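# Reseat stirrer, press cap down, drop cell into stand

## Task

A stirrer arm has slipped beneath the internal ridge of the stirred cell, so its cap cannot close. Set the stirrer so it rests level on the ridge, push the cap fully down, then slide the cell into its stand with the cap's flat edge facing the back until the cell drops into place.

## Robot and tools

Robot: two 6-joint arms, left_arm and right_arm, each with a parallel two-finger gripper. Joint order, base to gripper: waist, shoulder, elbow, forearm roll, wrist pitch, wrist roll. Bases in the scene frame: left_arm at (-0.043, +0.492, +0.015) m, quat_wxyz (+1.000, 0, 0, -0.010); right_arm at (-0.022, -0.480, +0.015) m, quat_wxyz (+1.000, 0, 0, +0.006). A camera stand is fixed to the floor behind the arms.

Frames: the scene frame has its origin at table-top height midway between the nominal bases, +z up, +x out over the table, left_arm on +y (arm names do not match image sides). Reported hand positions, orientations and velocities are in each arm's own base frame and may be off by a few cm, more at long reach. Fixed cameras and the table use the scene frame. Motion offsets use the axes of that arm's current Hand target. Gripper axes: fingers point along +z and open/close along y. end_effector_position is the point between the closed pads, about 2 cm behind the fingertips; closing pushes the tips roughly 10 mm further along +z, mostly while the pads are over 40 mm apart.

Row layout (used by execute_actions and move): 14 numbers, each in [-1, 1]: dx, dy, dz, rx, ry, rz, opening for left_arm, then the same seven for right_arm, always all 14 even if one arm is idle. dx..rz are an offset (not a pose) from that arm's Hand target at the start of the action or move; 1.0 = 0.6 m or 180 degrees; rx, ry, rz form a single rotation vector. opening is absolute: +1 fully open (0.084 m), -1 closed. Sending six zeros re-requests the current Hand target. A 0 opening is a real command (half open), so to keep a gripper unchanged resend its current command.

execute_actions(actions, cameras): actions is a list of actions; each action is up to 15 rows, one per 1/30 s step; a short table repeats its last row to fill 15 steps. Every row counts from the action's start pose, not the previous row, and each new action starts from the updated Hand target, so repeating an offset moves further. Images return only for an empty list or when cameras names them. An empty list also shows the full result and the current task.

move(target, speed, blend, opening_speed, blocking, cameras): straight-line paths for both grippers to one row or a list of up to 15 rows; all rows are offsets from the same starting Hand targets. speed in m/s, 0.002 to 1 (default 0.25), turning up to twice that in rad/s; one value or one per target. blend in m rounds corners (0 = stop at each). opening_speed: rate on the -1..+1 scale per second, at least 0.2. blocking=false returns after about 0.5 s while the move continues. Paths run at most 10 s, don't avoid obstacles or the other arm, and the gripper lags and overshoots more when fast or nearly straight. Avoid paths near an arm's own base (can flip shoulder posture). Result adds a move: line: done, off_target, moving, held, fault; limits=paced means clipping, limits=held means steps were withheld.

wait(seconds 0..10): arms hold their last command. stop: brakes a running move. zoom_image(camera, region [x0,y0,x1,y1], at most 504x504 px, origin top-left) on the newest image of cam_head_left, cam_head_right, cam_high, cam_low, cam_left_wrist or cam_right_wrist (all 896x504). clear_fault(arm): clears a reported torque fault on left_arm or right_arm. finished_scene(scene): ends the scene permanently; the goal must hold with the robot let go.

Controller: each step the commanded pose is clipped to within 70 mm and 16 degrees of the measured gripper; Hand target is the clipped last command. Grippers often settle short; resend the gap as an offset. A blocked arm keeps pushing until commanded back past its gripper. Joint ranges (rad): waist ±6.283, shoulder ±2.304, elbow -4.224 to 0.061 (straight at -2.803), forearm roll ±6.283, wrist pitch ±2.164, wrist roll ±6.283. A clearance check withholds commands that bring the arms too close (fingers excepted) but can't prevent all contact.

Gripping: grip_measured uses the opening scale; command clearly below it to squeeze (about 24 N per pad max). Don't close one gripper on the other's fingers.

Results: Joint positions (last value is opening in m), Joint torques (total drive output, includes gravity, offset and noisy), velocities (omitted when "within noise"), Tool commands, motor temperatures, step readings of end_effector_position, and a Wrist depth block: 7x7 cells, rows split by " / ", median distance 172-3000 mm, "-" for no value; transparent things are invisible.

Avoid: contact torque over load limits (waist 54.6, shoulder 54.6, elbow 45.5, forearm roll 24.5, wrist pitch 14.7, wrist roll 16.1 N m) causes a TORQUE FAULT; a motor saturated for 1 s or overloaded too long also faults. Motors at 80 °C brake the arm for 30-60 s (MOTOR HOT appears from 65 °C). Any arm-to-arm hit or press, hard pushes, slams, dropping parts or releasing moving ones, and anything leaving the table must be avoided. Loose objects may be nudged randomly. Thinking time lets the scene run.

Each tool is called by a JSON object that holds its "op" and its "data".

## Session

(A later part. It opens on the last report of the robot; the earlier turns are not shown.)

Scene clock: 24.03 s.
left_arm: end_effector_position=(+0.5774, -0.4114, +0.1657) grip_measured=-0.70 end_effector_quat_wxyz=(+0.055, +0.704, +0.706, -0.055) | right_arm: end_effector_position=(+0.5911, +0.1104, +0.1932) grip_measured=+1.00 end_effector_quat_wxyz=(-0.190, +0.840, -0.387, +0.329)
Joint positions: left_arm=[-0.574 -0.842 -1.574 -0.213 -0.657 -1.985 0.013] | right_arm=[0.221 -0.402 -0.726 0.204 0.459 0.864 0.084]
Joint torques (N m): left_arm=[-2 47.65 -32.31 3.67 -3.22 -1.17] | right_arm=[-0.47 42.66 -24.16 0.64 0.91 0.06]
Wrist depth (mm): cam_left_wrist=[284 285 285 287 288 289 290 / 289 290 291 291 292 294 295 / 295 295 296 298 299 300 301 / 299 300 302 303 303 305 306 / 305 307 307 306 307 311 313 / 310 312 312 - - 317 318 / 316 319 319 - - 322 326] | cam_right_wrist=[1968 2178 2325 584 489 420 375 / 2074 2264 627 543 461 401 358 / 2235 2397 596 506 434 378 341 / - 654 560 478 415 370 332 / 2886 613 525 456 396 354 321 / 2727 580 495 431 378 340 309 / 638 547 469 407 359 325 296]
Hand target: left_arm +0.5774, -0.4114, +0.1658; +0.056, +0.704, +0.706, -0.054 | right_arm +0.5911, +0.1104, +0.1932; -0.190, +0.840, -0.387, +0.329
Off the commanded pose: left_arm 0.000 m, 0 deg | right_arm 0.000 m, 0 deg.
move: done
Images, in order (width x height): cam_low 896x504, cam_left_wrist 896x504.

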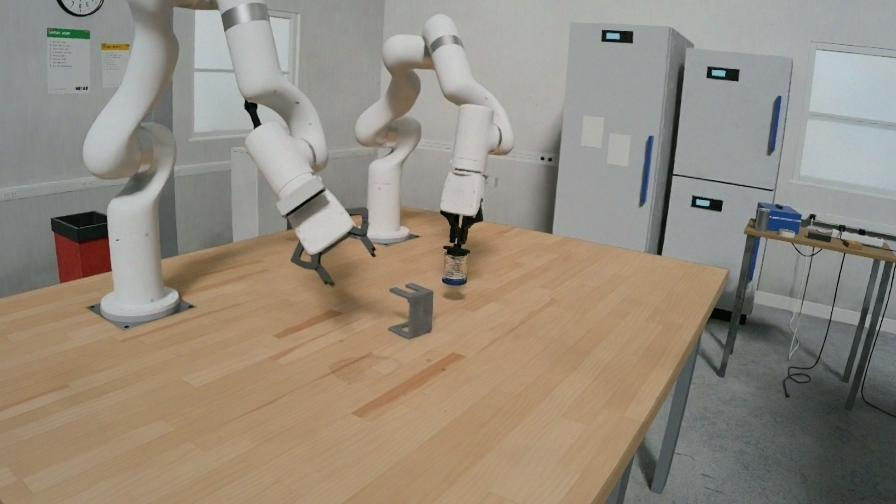

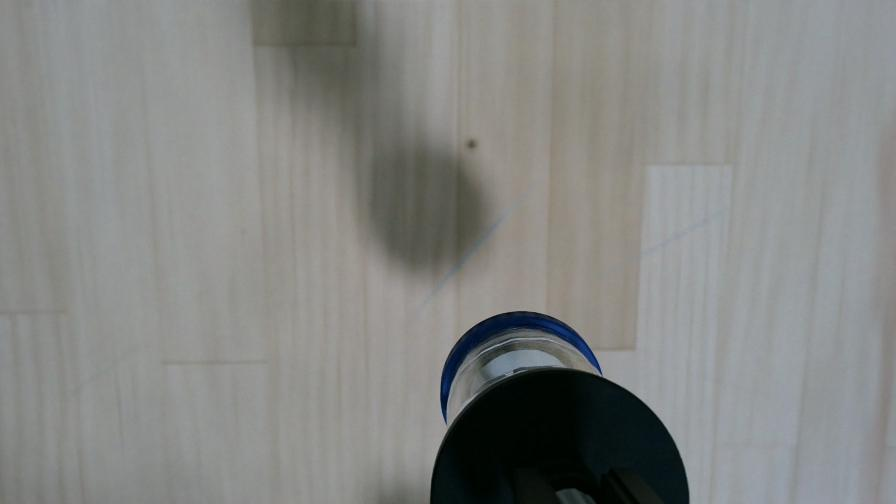

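{"op": "move", "data": {"target": [-0.115,-0.175,0.018,0,0,0,-1,0,0,0,0,0,0,1], "speed": 0.12, "cameras": ["cam_low","cam_high","cam_head_right"]}}

{"op": "zoom_image", "data": {"camera": "cam_low", "region": [370, 200, 490, 310]}}

{"op": "zoom_image", "data": {"camera": "cam_high", "region": [390, 180, 510, 290]}}

Scene clock: 27.23 s.
left_arm: end_effector_position=(+0.4727, -0.4817, +0.1657) grip_measured=-0.70 end_effector_quat_wxyz=(+0.056, +0.704, +0.706, -0.055) | right_arm: end_effector_position=(+0.5911, +0.1104, +0.1932) grip_measured=+1.00 end_effector_quat_wxyz=(-0.190, +0.840, -0.387, +0.329)
Joint positions: left_arm=[-0.754 -0.752 -1.42 -0.209 -0.569 -2.159 0.013] | right_arm=[0.221 -0.402 -0.726 0.204 0.459 0.864 0.084]
Joint torques (N m): left_arm=[-4.79 43.68 -18.67 4.81 3.37 -1.03] | right_arm=[1.26 40.99 -23.77 0.84 0.89 0.07]
Wrist depth (mm): cam_left_wrist=[284 285 285 287 288 289 290 / 289 290 291 292 293 294 295 / 294 295 296 297 299 300 301 / 299 300 302 301 304 305 306 / 305 307 307 306 307 311 311 / 311 312 313 - - 316 318 / 317 318 320 - - 323 325] | cam_right_wrist=[1946 2172 2348 584 488 421 375 / 2080 2302 626 543 461 400 359 / 2302 2333 594 506 433 379 342 / - 652 560 479 415 369 332 / 2923 611 525 455 395 355 321 / 2760 577 495 430 377 340 308 / 637 545 470 407 359 325 296]
Hand target: left_arm +0.4727, -0.4817, +0.1657; +0.056, +0.704, +0.706, -0.054 | right_arm +0.5911, +0.1104, +0.1932; -0.190, +0.840, -0.387, +0.329
Off the commanded pose: left_arm 0.000 m, 0 deg | right_arm 0.000 m, 0 deg.
move: done
Images, in order (width x height): cam_head_right 896x504, cam_high 896x504, cam_low 896x504.

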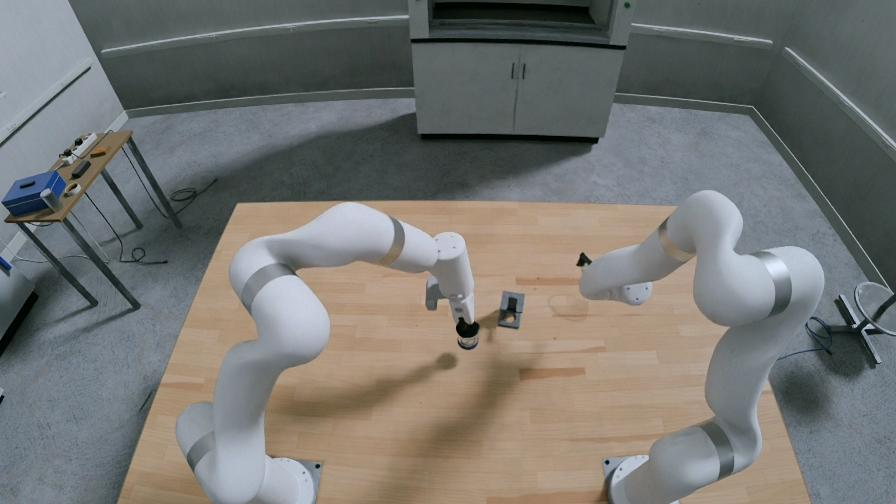

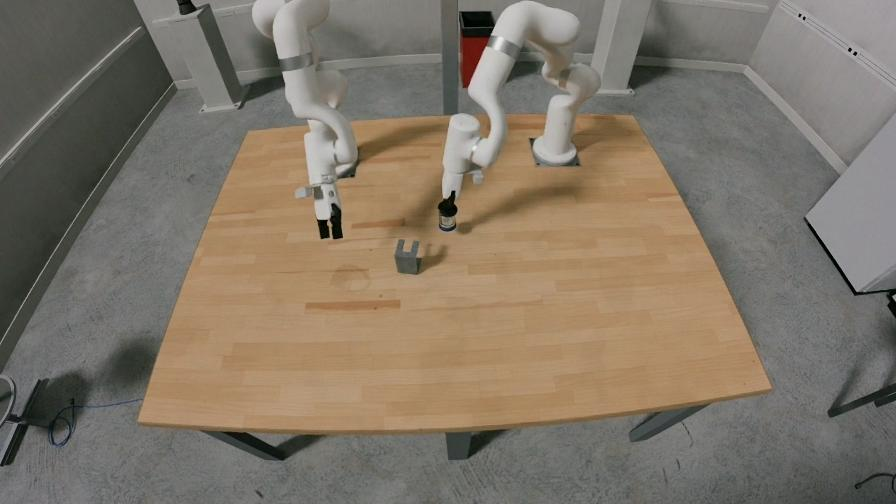

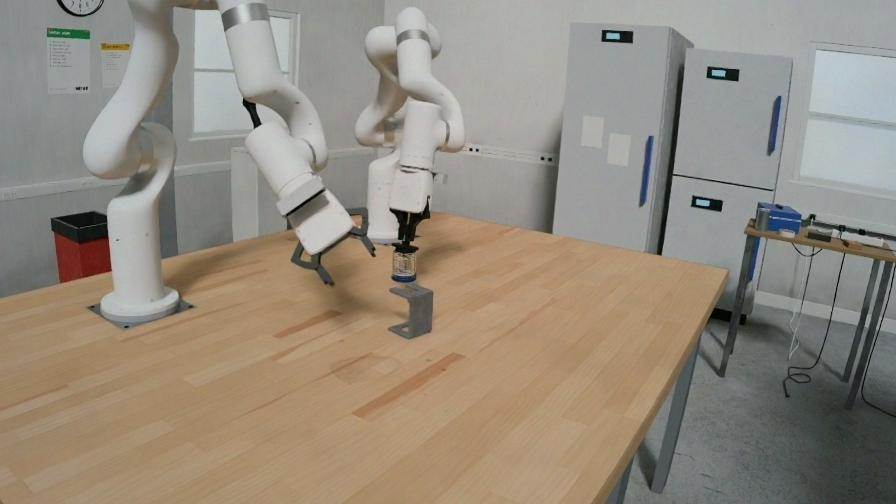

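Scaled by 4.200.

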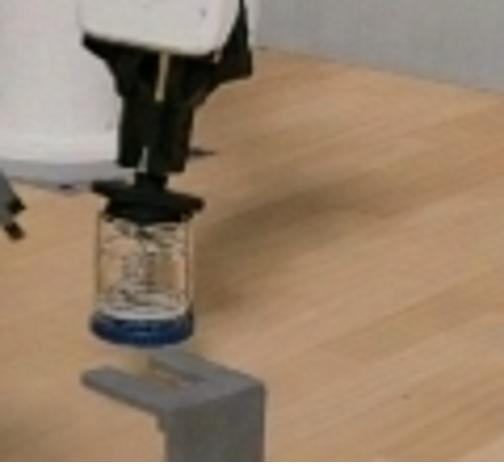

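Scaled by 4.200.

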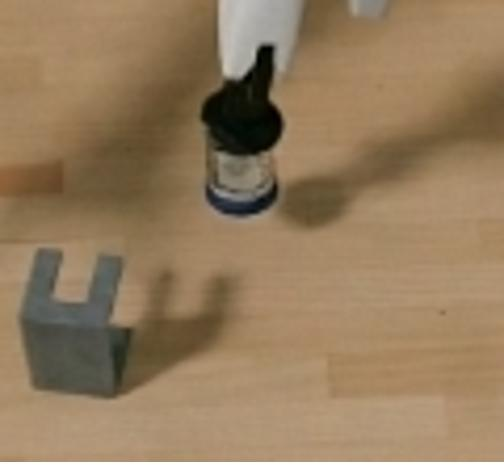

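{"op": "move", "data": {"target": [[0,0,0,0,0,0,-1,-0.688,-0.153,-0.332,0.0439,0.1406,-0.2832,1],[0,0,0,0,0,0,-1,-0.769,-0.038,-0.190,0.0439,0.1406,-0.2832,1]], "blend": 0.03, "cameras": ["cam_low","cam_right_wrist"]}}

{"op": "zoom_image", "data": {"camera": "cam_right_wrist", "region": [400, 100, 700, 400]}}

Scene clock: 31.37 s.
left_arm: end_effector_position=(+0.4727, -0.4817, +0.1657) grip_measured=-0.70 end_effector_quat_wxyz=(+0.056, +0.704, +0.706, -0.054) | right_arm: end_effector_position=(+0.2997, +0.4750, +0.1004) grip_measured=+1.00 end_effector_quat_wxyz=(+0.000, +0.820, +0.001, +0.573)
Joint positions: left_arm=[-0.754 -0.752 -1.42 -0.209 -0.569 -2.159 0.013] | right_arm=[1.424 -0.913 -0.963 1.441 1.213 -0.053 0.084]
Joint torques (N m): left_arm=[-4.39 43.33 -19.76 4.23 1.98 -1.2] | right_arm=[-15.52 42.87 -24.18 -2.7 2.33 0.74]
Wrist depth (mm): cam_left_wrist=[283 285 286 287 289 290 290 / 289 290 291 292 294 293 295 / 294 296 297 298 299 300 301 / 299 301 301 303 303 305 306 / 306 306 307 306 307 311 312 / 311 312 313 - - 317 318 / 317 318 320 - - 322 324] | cam_right_wrist=[- - - 2538 2547 2749 - / - - - 2556 2585 2624 - / 868 865 858 265 258 852 848 / 644 640 642 242 587 407 585 / 511 510 509 510 507 446 506 / 424 402 423 285 282 405 420 / 346 345 346 344 344 343 343]
Hand target: left_arm +0.4727, -0.4817, +0.1657; +0.056, +0.704, +0.706, -0.054 | right_arm +0.2997, +0.4749, +0.1004; +0.000, +0.820, +0.001, +0.573
Off the commanded pose: left_arm 0.000 m, 0 deg | right_arm 0.000 m, 0 deg.
move: done
Images, in order (width x height): cam_low 896x504, cam_right_wrist 896x504.

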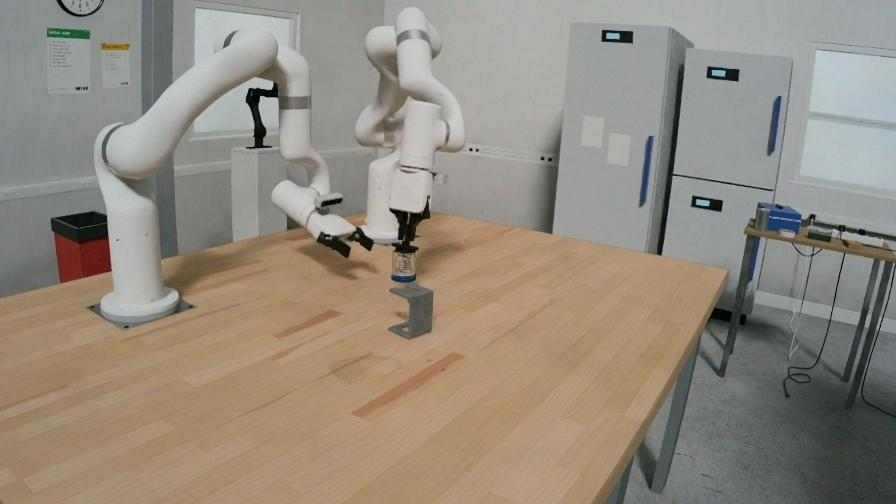

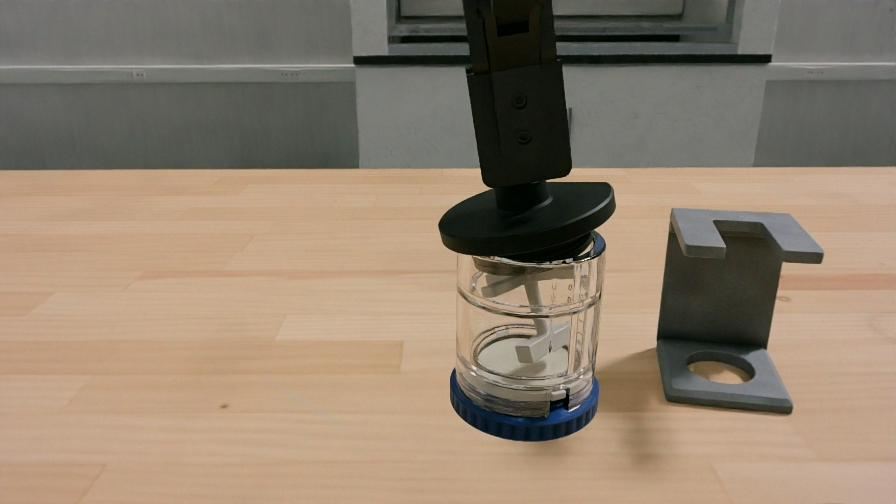

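Scaled by 1.680.

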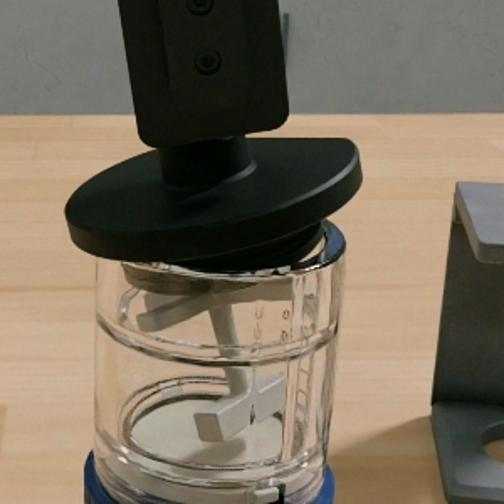

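{"op": "move", "data": {"target": [0,0,0,0,0,0,-1,0.044,0.006,0.2445,0,0,0,1], "speed": 0.1, "cameras": ["cam_low","cam_right_wrist","cam_head_right"]}}

{"op": "zoom_image", "data": {"camera": "cam_low", "region": [340, 200, 480, 320]}}

Scene clock: 34.27 s.
left_arm: end_effector_position=(+0.4727, -0.4817, +0.1657) grip_measured=-0.70 end_effector_quat_wxyz=(+0.056, +0.704, +0.706, -0.054) | right_arm: end_effector_position=(+0.4465, +0.4715, +0.0748) grip_measured=+1.00 end_effector_quat_wxyz=(+0.000, +0.820, +0.001, +0.573)
Joint positions: left_arm=[-0.754 -0.752 -1.42 -0.209 -0.569 -2.159 0.013] | right_arm=[1.139 -1.015 -1.105 1.17 1.184 -0.088 0.084]
Joint torques (N m): left_arm=[-5.89 42 -20.19 3.94 0.98 -1.11] | right_arm=[-16.2 47.06 -25.96 -2.46 -0.21 -0.6]
Wrist depth (mm): cam_left_wrist=[284 285 286 287 287 289 290 / 289 290 291 292 293 294 295 / 295 294 295 298 299 300 300 / 299 299 185 301 303 304 307 / 302 177 178 197 308 311 312 / - - 179 - - 317 318 / - - 179 - - 323 325] | cam_right_wrist=[- - - - - 2474 - / - - - - - 2510 - / 760 - 756 - - 749 748 / 565 - - - - - 556 / 450 481 - - - - 222 / 353 - - - - - 299 / 305 291 - - - 302 290]
Hand target: left_arm +0.4727, -0.4817, +0.1657; +0.056, +0.704, +0.706, -0.054 | right_arm +0.4466, +0.4715, +0.0748; +0.000, +0.820, +0.001, +0.573
Off the commanded pose: left_arm 0.000 m, 0 deg | right_arm 0.000 m, 0 deg.
move: done
Images, in order (width x height): cam_head_right 896x504, cam_low 896x504, cam_right_wrist 896x504.

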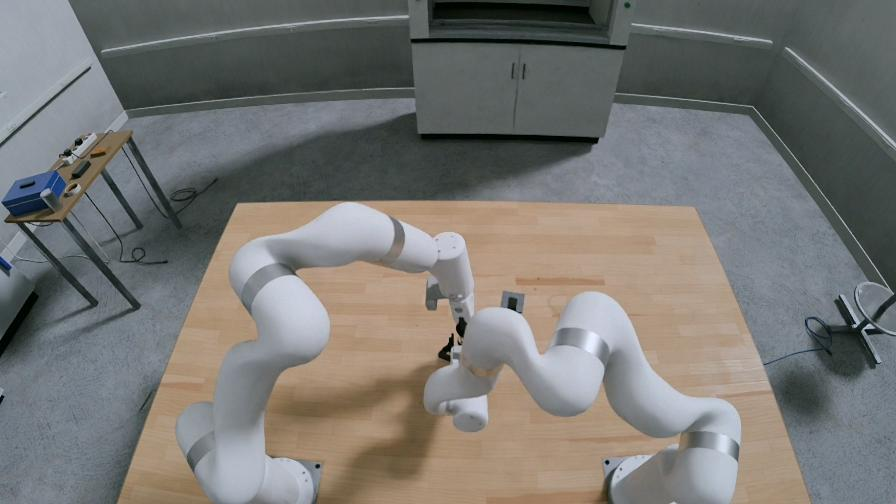

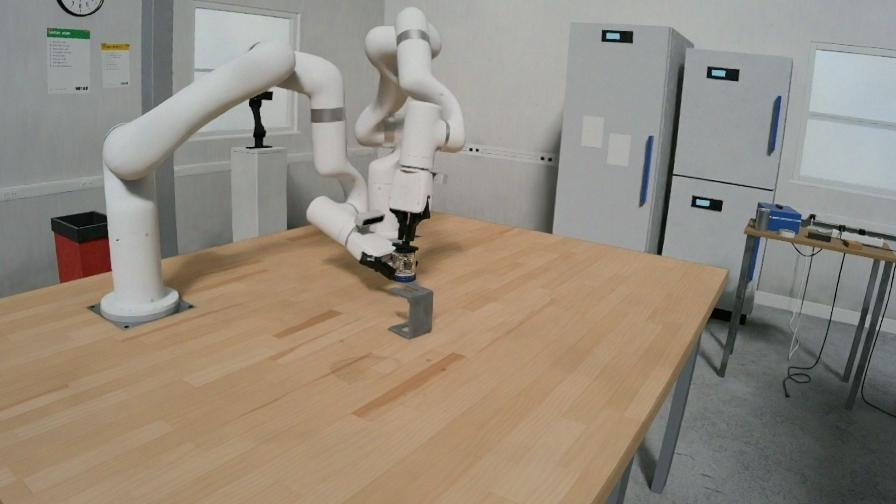

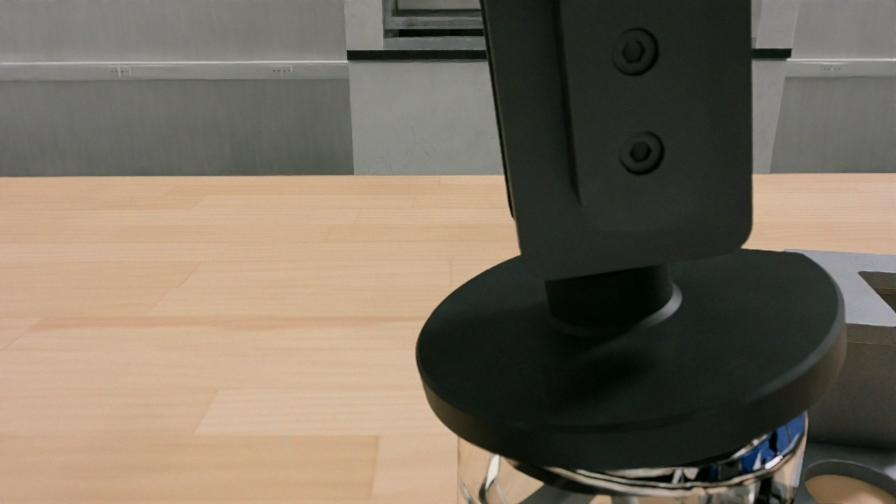

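Scaled by 3.600.

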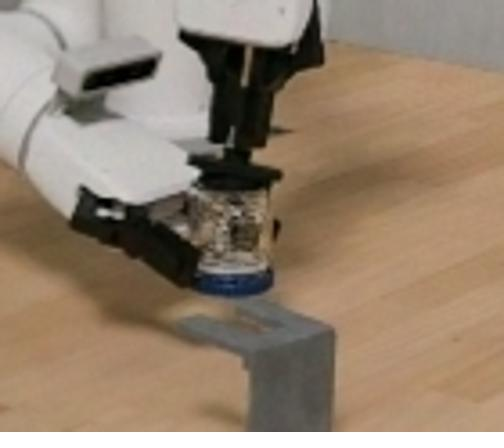

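{"op": "move", "data": {"target": [[0,0,0,0,0,0,-1,0,0.003,-0.018,0,0,0,1],[0,0,0,0,0,0,-1,0,0.003,-0.018,0,0,0,0.1]], "speed": 0.1, "opening_speed": 0.8, "cameras": ["cam_low","cam_right_wrist"]}}

{"op": "zoom_image", "data": {"camera": "cam_low", "region": [340, 200, 480, 320]}}

Scene clock: 37.03 s.
left_arm: end_effector_position=(+0.4727, -0.4817, +0.1657) grip_measured=-0.70 end_effector_quat_wxyz=(+0.056, +0.704, +0.706, -0.054) | right_arm: end_effector_position=(+0.4364, +0.4697, +0.0785) grip_measured=+0.30 end_effector_quat_wxyz=(+0.000, +0.820, +0.001, +0.573)
Joint positions: left_arm=[-0.754 -0.752 -1.42 -0.209 -0.569 -2.159 0.013] | right_arm=[1.156 -1 -1.083 1.184 1.188 -0.082 0.057]
Joint torques (N m): left_arm=[-4.07 42.64 -20.97 3.85 -0.12 -1.18] | right_arm=[13.41 70.94 -13.76 2.77 2.26 0.56]
Wrist depth (mm): cam_left_wrist=[284 285 286 287 289 289 290 / 289 290 291 292 294 294 295 / 295 296 296 298 298 299 300 / 300 299 189 304 304 305 306 / 302 181 188 203 307 311 313 / - - 186 - - 317 319 / - - 177 - - 323 324] | cam_right_wrist=[- - - - - 2738 - / - - - - 2448 2510 - / 775 - 2538 - - 762 755 / 576 531 - - - - 567 / 459 458 - - - - 248 / 360 360 - - - 340 309 / 310 310 309 - 295 309 302]
Hand target: left_arm +0.4727, -0.4817, +0.1657; +0.056, +0.704, +0.706, -0.054 | right_arm +0.4364, +0.4697, +0.0785; +0.000, +0.820, +0.001, +0.573
Off the commanded pose: left_arm 0.000 m, 0 deg | right_arm 0.000 m, 0 deg.
move: done
Images, in order (width x height): cam_low 896x504, cam_right_wrist 896x504.

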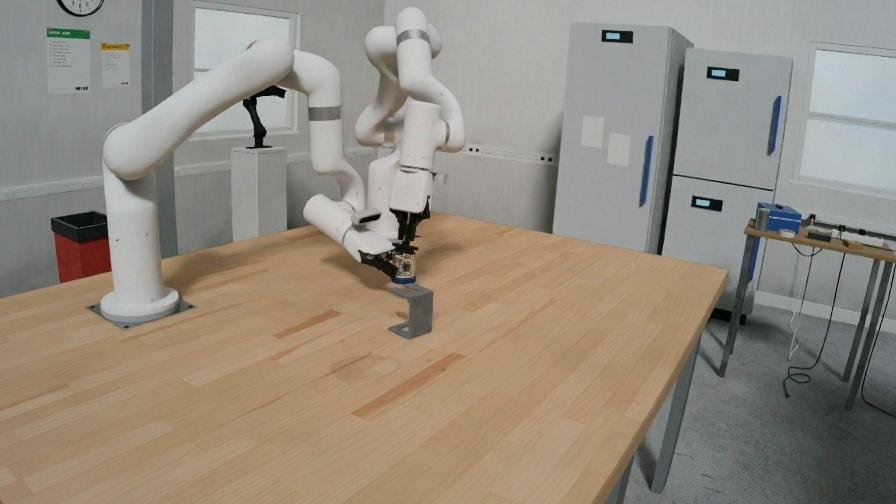

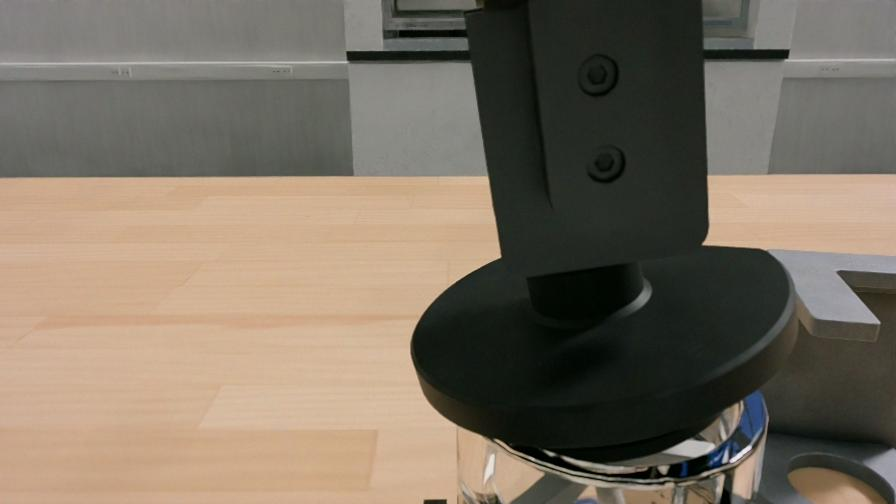

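Scaled by 3.600.

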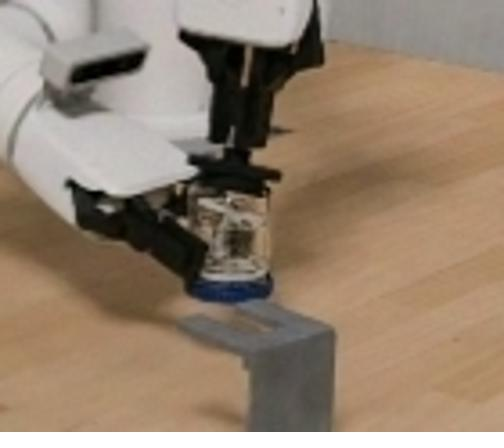

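{"op": "move", "data": {"target": [[0,0,0,0,0,0,-1,0,0,0,0,0,0,-0.2],[0,0,-0.05,0,0,0,-1,0,0,0,0,0,0,-0.2]], "speed": 0.05, "opening_speed": 0.8, "cameras": ["cam_right_wrist"]}}

Scene clock: 38.87 s.
left_arm: end_effector_position=(+0.4726, -0.4770, +0.1953) grip_measured=-0.70 end_effector_quat_wxyz=(+0.055, +0.704, +0.706, -0.055) | right_arm: end_effector_position=(+0.4364, +0.4697, +0.0785) grip_measured=+0.30 end_effector_quat_wxyz=(+0.000, +0.820, +0.001, +0.573)
Joint positions: left_arm=[-0.749 -0.705 -1.418 -0.196 -0.614 -2.169 0.013] | right_arm=[1.156 -1 -1.083 1.184 1.188 -0.082 0.057]
Joint torques (N m): left_arm=[3.59 44.5 -18.16 4.96 -3.14 -1.08] | right_arm=[3.65 67.15 -24.71 -0.03 1.73 0.07]
Wrist depth (mm): cam_left_wrist=[312 313 313 316 316 317 320 / 317 319 320 321 323 324 324 / 324 325 325 327 328 329 331 / 329 330 216 332 333 335 336 / 332 194 207 237 337 342 344 / 180 189 204 - - 348 349 / 180 190 206 - - 355 357] | cam_right_wrist=[- - - - - 2685 - / - - - - - 2465 - / 778 - - - - 764 760 / 530 - - - - 623 568 / 459 457 456 455 455 454 247 / 360 379 378 379 378 357 309 / 310 310 310 - 296 308 302]
Hand target: left_arm +0.4726, -0.4770, +0.1953; +0.056, +0.704, +0.706, -0.054 | right_arm +0.4364, +0.4697, +0.0785; +0.000, +0.820, +0.001, +0.573
Off the commanded pose: left_arm 0.000 m, 0 deg | right_arm 0.000 m, 0 deg.
move: done
Images, in order (width x height): cam_right_wrist 896x504.

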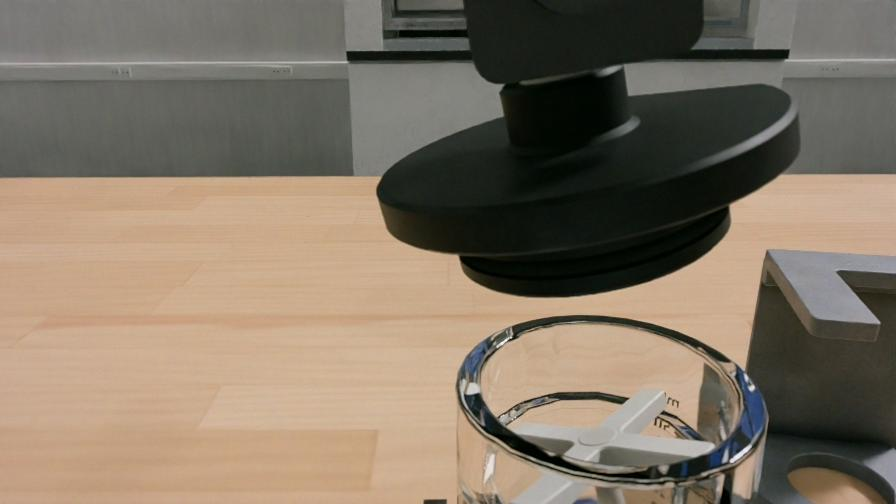

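{"op": "move", "data": {"target": [[0.015,0,-0.12,0,0,0,-1,0,0,0,0,0,0,-0.2],[0.229,0,-0.154,0,0.05,0,-1,0,0,0,0,0,0,-0.2],[0.28,0,0.176,0,0.05,0,-1,0,0,0,0,0,0,-0.2]], "speed": 0.15, "blend": 0.02, "cameras": ["all"]}}

{"op": "zoom_image", "data": {"camera": "cam_right_wrist", "region": [420, 280, 800, 504]}}

{"op": "zoom_image", "data": {"camera": "cam_high", "region": [400, 150, 560, 290]}}

{"op": "zoom_image", "data": {"camera": "cam_low", "region": [370, 180, 520, 310]}}

Scene clock: 42.97 s.
left_arm: end_effector_position=(+0.4721, -0.3275, +0.0650) grip_measured=-0.70 end_effector_quat_wxyz=(+0.000, +0.706, +0.709, +0.001) | right_arm: end_effector_position=(+0.4364, +0.4697, +0.0785) grip_measured=+0.30 end_effector_quat_wxyz=(+0.000, +0.820, +0.001, +0.573)
Joint positions: left_arm=[-0.607 -0.769 -1.167 0.005 -0.397 -2.186 0.013] | right_arm=[1.156 -1 -1.083 1.184 1.188 -0.082 0.057]
Joint torques (N m): left_arm=[-5.18 20.21 -27.17 4.42 3.1 -1.16] | right_arm=[-11.86 57.37 -25.5 -1.83 0.79 -0.28]
Wrist depth (mm): cam_left_wrist=[207 207 208 209 210 211 212 / 207 208 209 209 210 211 212 / 207 208 209 210 211 211 213 / 207 208 209 210 211 212 212 / 208 208 209 210 211 212 213 / 208 209 210 210 - 212 213 / 208 209 210 - - 213 213] | cam_right_wrist=[- - - - 2999 2727 - / - - - 2465 2492 2483 - / 773 774 768 765 762 761 761 / 574 574 573 572 569 620 566 / 457 458 456 455 455 454 247 / 360 379 379 380 379 358 309 / 311 310 310 - 295 309 302]
Hand target: left_arm +0.4721, -0.3275, +0.0649; +0.000, +0.706, +0.709, +0.001 | right_arm +0.4364, +0.4697, +0.0785; +0.000, +0.820, +0.001, +0.573
Off the commanded pose: left_arm 0.000 m, 0 deg | right_arm 0.000 m, 0 deg.
move: done

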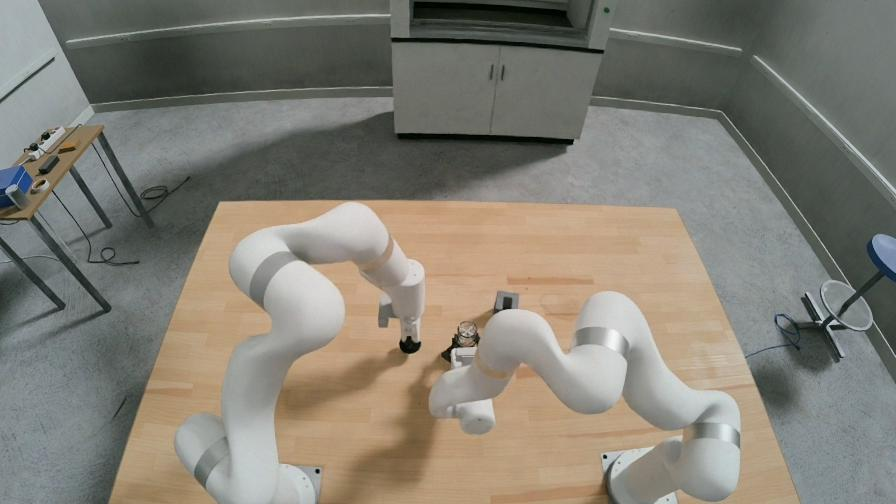

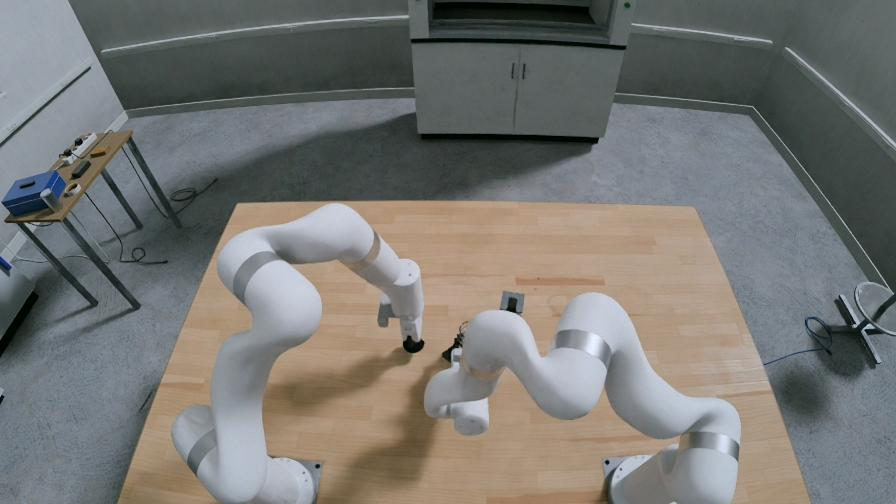

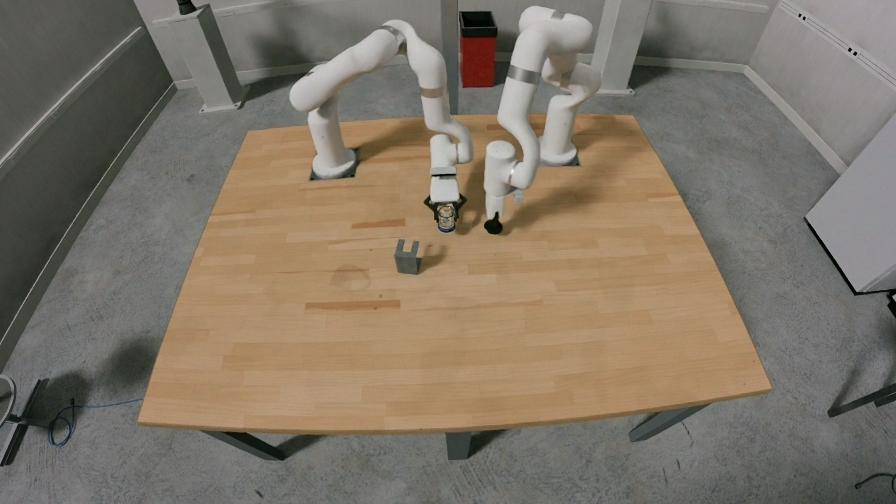

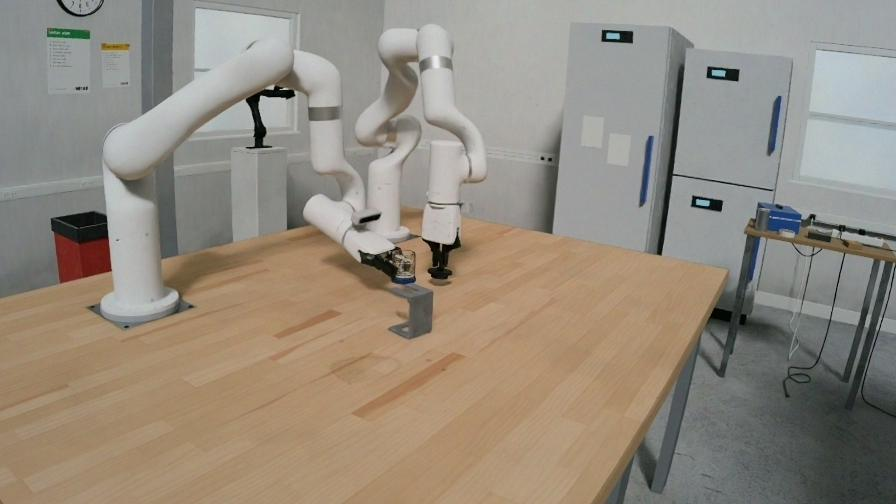

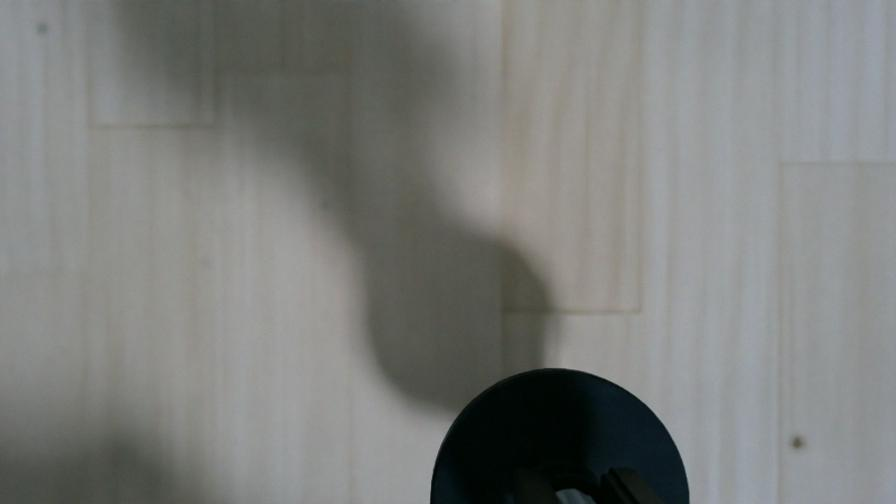

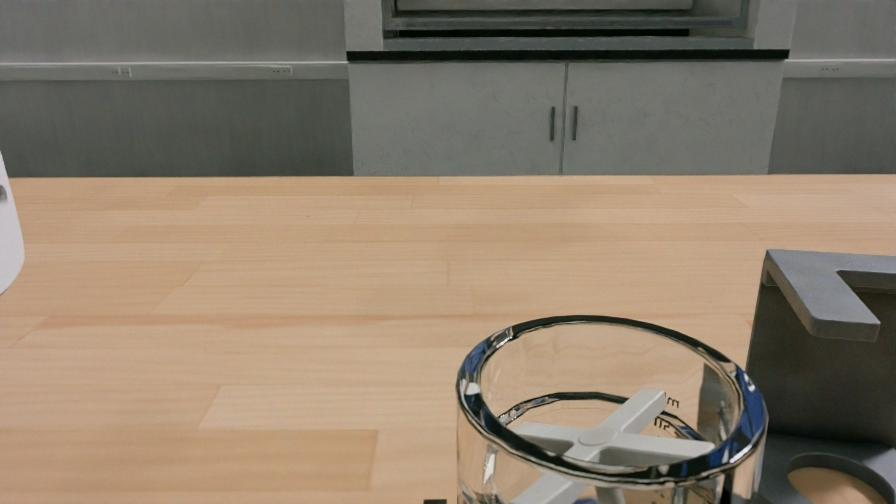

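Scaled by 1.326.

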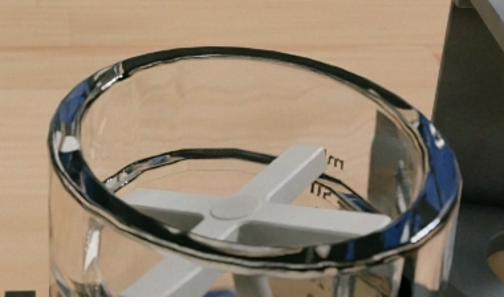

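Scaled by 3.150.

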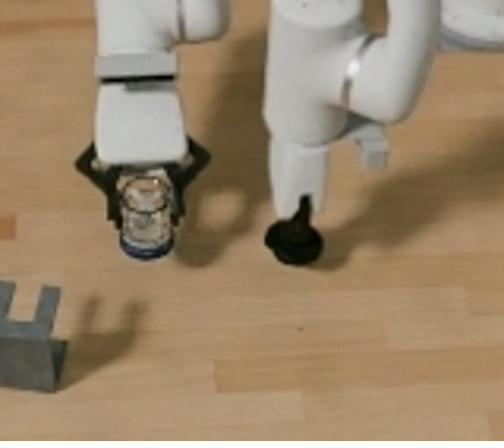

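Scaled by 3.360.

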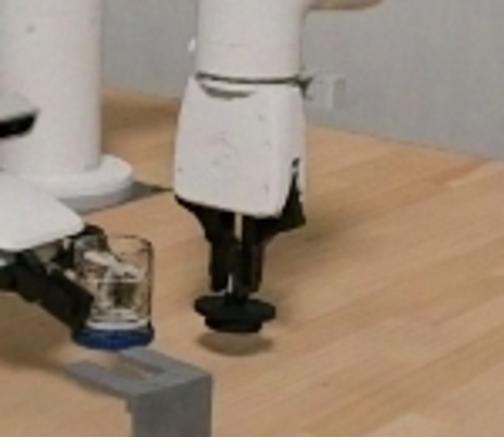

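{"op": "move", "data": {"target": [[0,0,0.020,0,0,0,-1,0,0,0,0,0,0,-0.2],[0,0,0.045,0,0,0,-1,0,0,0,0,0,0,-0.2]], "speed": 0.03, "cameras": ["cam_low","cam_left_wrist"]}}

{"op": "zoom_image", "data": {"camera": "cam_low", "region": [400, 230, 480, 310]}}

Scene clock: 44.93 s.
left_arm: end_effector_position=(+0.4721, -0.3275, +0.0380) grip_measured=-0.70 end_effector_quat_wxyz=(+0.000, +0.706, +0.709, +0.001) | right_arm: end_effector_position=(+0.4364, +0.4697, +0.0785) grip_measured=+0.30 end_effector_quat_wxyz=(+0.000, +0.820, +0.001, +0.573)
Joint positions: left_arm=[-0.607 -0.822 -1.177 0.005 -0.355 -2.187 0.013] | right_arm=[1.156 -1 -1.083 1.184 1.188 -0.082 0.057]
Joint torques (N m): left_arm=[3.8 20.9 -27.1 3.75 3.08 -1.16] | right_arm=[-12.66 53.87 -25.75 -1.63 0.4 -0.21]
Wrist depth (mm): cam_left_wrist=[180 181 182 182 183 184 185 / 180 181 182 183 183 184 185 / 181 181 182 182 183 184 185 / 181 181 182 183 184 184 185 / 181 181 183 183 184 184 185 / 181 182 182 183 - 184 185 / 181 182 182 - - 185 186] | cam_right_wrist=[- - - - 2986 2706 - / - - - 2492 2474 2483 - / 775 771 770 768 765 765 760 / 576 575 573 572 571 621 566 / 459 457 457 455 455 453 247 / 360 379 380 379 378 357 309 / 311 310 310 - 296 308 302]
Hand target: left_arm +0.4722, -0.3274, +0.0379; +0.000, +0.706, +0.709, +0.001 | right_arm +0.4364, +0.4697, +0.0785; +0.000, +0.820, +0.001, +0.573
Off the commanded pose: left_arm 0.000 m, 0 deg | right_arm 0.000 m, 0 deg.
move: done
Images, in order (width x height): cam_low 896x504, cam_left_wrist 896x504.

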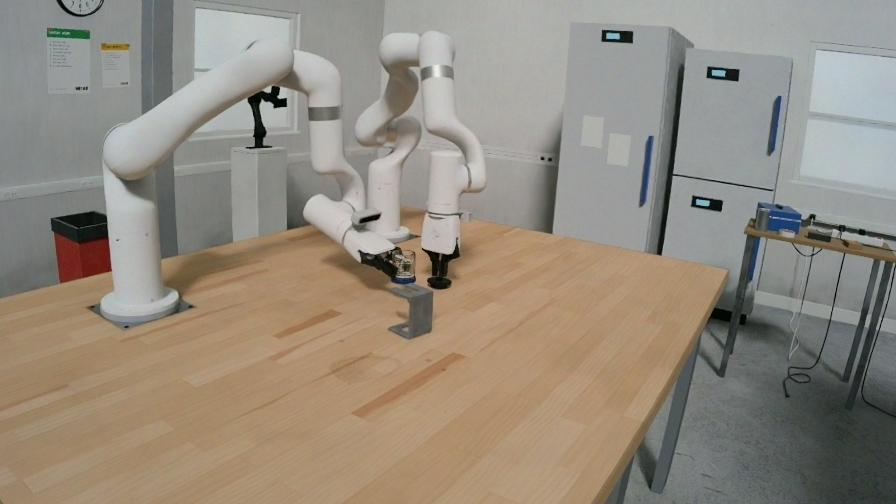

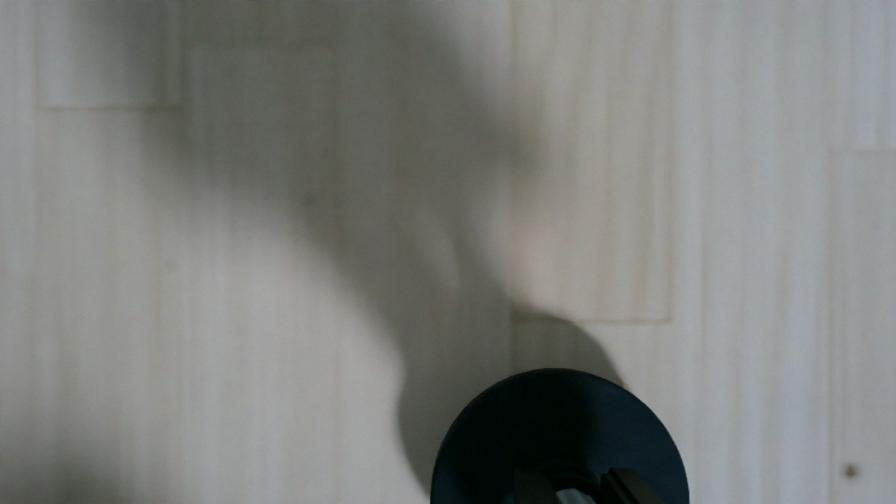

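Scaled by 6.300.

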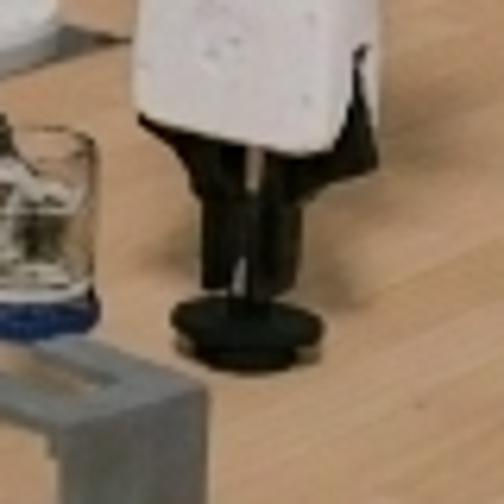

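{"op": "move", "data": {"target": [0,0,0.0085,0,0,0,-1,0,0,0,0,0,0,-0.2], "speed": 0.02, "cameras": ["cam_low","cam_left_wrist"]}}

{"op": "zoom_image", "data": {"camera": "cam_low", "region": [400, 230, 480, 310]}}

Scene clock: 46.03 s.
left_arm: end_effector_position=(+0.4727, -0.3278, +0.0339) grip_measured=-0.70 end_effector_quat_wxyz=(+0.001, +0.706, +0.709, +0.001) | right_arm: end_effector_position=(+0.4364, +0.4697, +0.0785) grip_measured=+0.30 end_effector_quat_wxyz=(+0.000, +0.820, +0.001, +0.573)
Joint positions: left_arm=[-0.607 -0.83 -1.18 0.005 -0.348 -2.187 0.013] | right_arm=[1.156 -1 -1.083 1.184 1.188 -0.082 0.057]
Joint torques (N m): left_arm=[3.98 -6.56 -12.33 4.35 10.58 -1.17] | right_arm=[-12.09 51.66 -25.73 -2 0.43 -0.25]
Wrist depth (mm): cam_left_wrist=[176 177 178 179 179 180 181 / 176 177 178 179 180 180 181 / 177 177 178 179 180 180 181 / 177 177 178 179 180 181 181 / 177 178 179 180 180 181 182 / 178 178 179 180 - 181 182 / 178 178 179 - - 182 182] | cam_right_wrist=[- - - - - 2717 - / - - - 2501 2519 2501 - / 775 772 769 767 763 762 759 / 575 573 573 573 570 621 566 / 459 457 458 456 455 454 248 / 360 380 380 379 379 358 308 / 310 310 310 - 295 308 302]
Hand target: left_arm +0.4722, -0.3274, +0.0328; +0.000, +0.706, +0.709, +0.001 | right_arm +0.4364, +0.4697, +0.0785; +0.000, +0.820, +0.001, +0.573
Off the commanded pose: left_arm 0.001 m, 0 deg | right_arm 0.000 m, 0 deg.
move: done
Images, in order (width x height): cam_low 896x504, cam_left_wrist 896x504.

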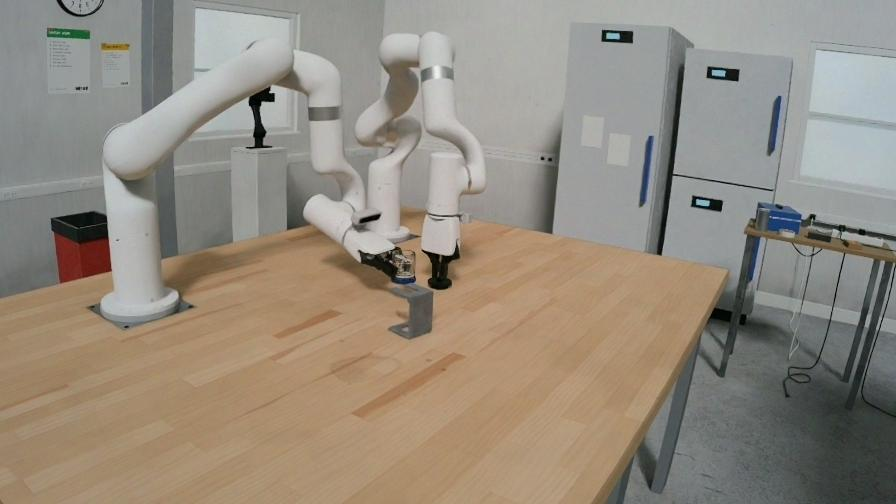

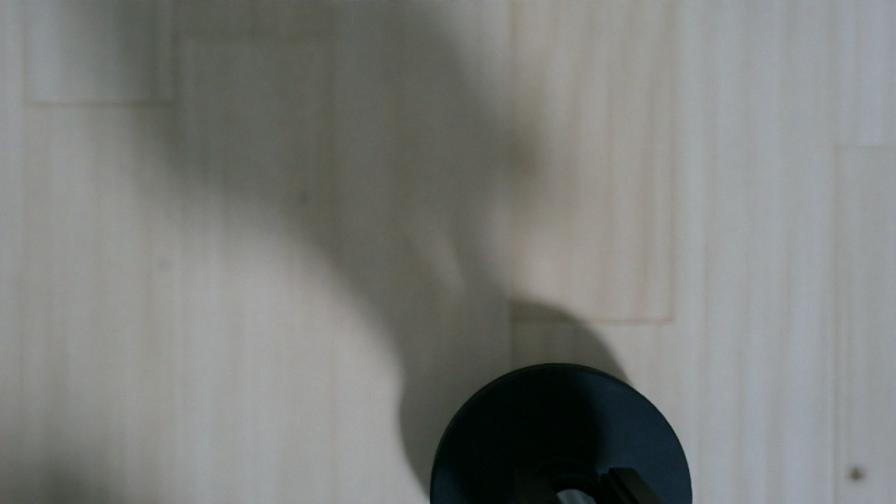

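Scaled by 6.300.

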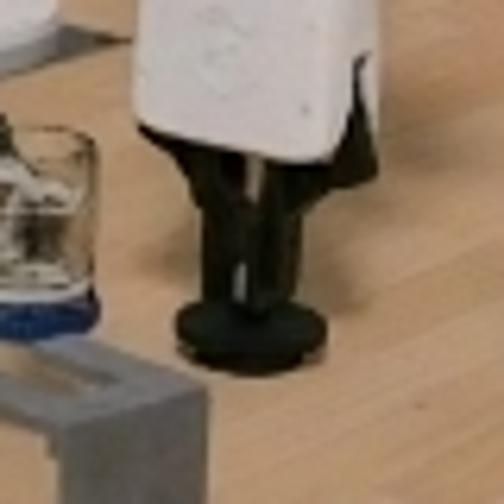

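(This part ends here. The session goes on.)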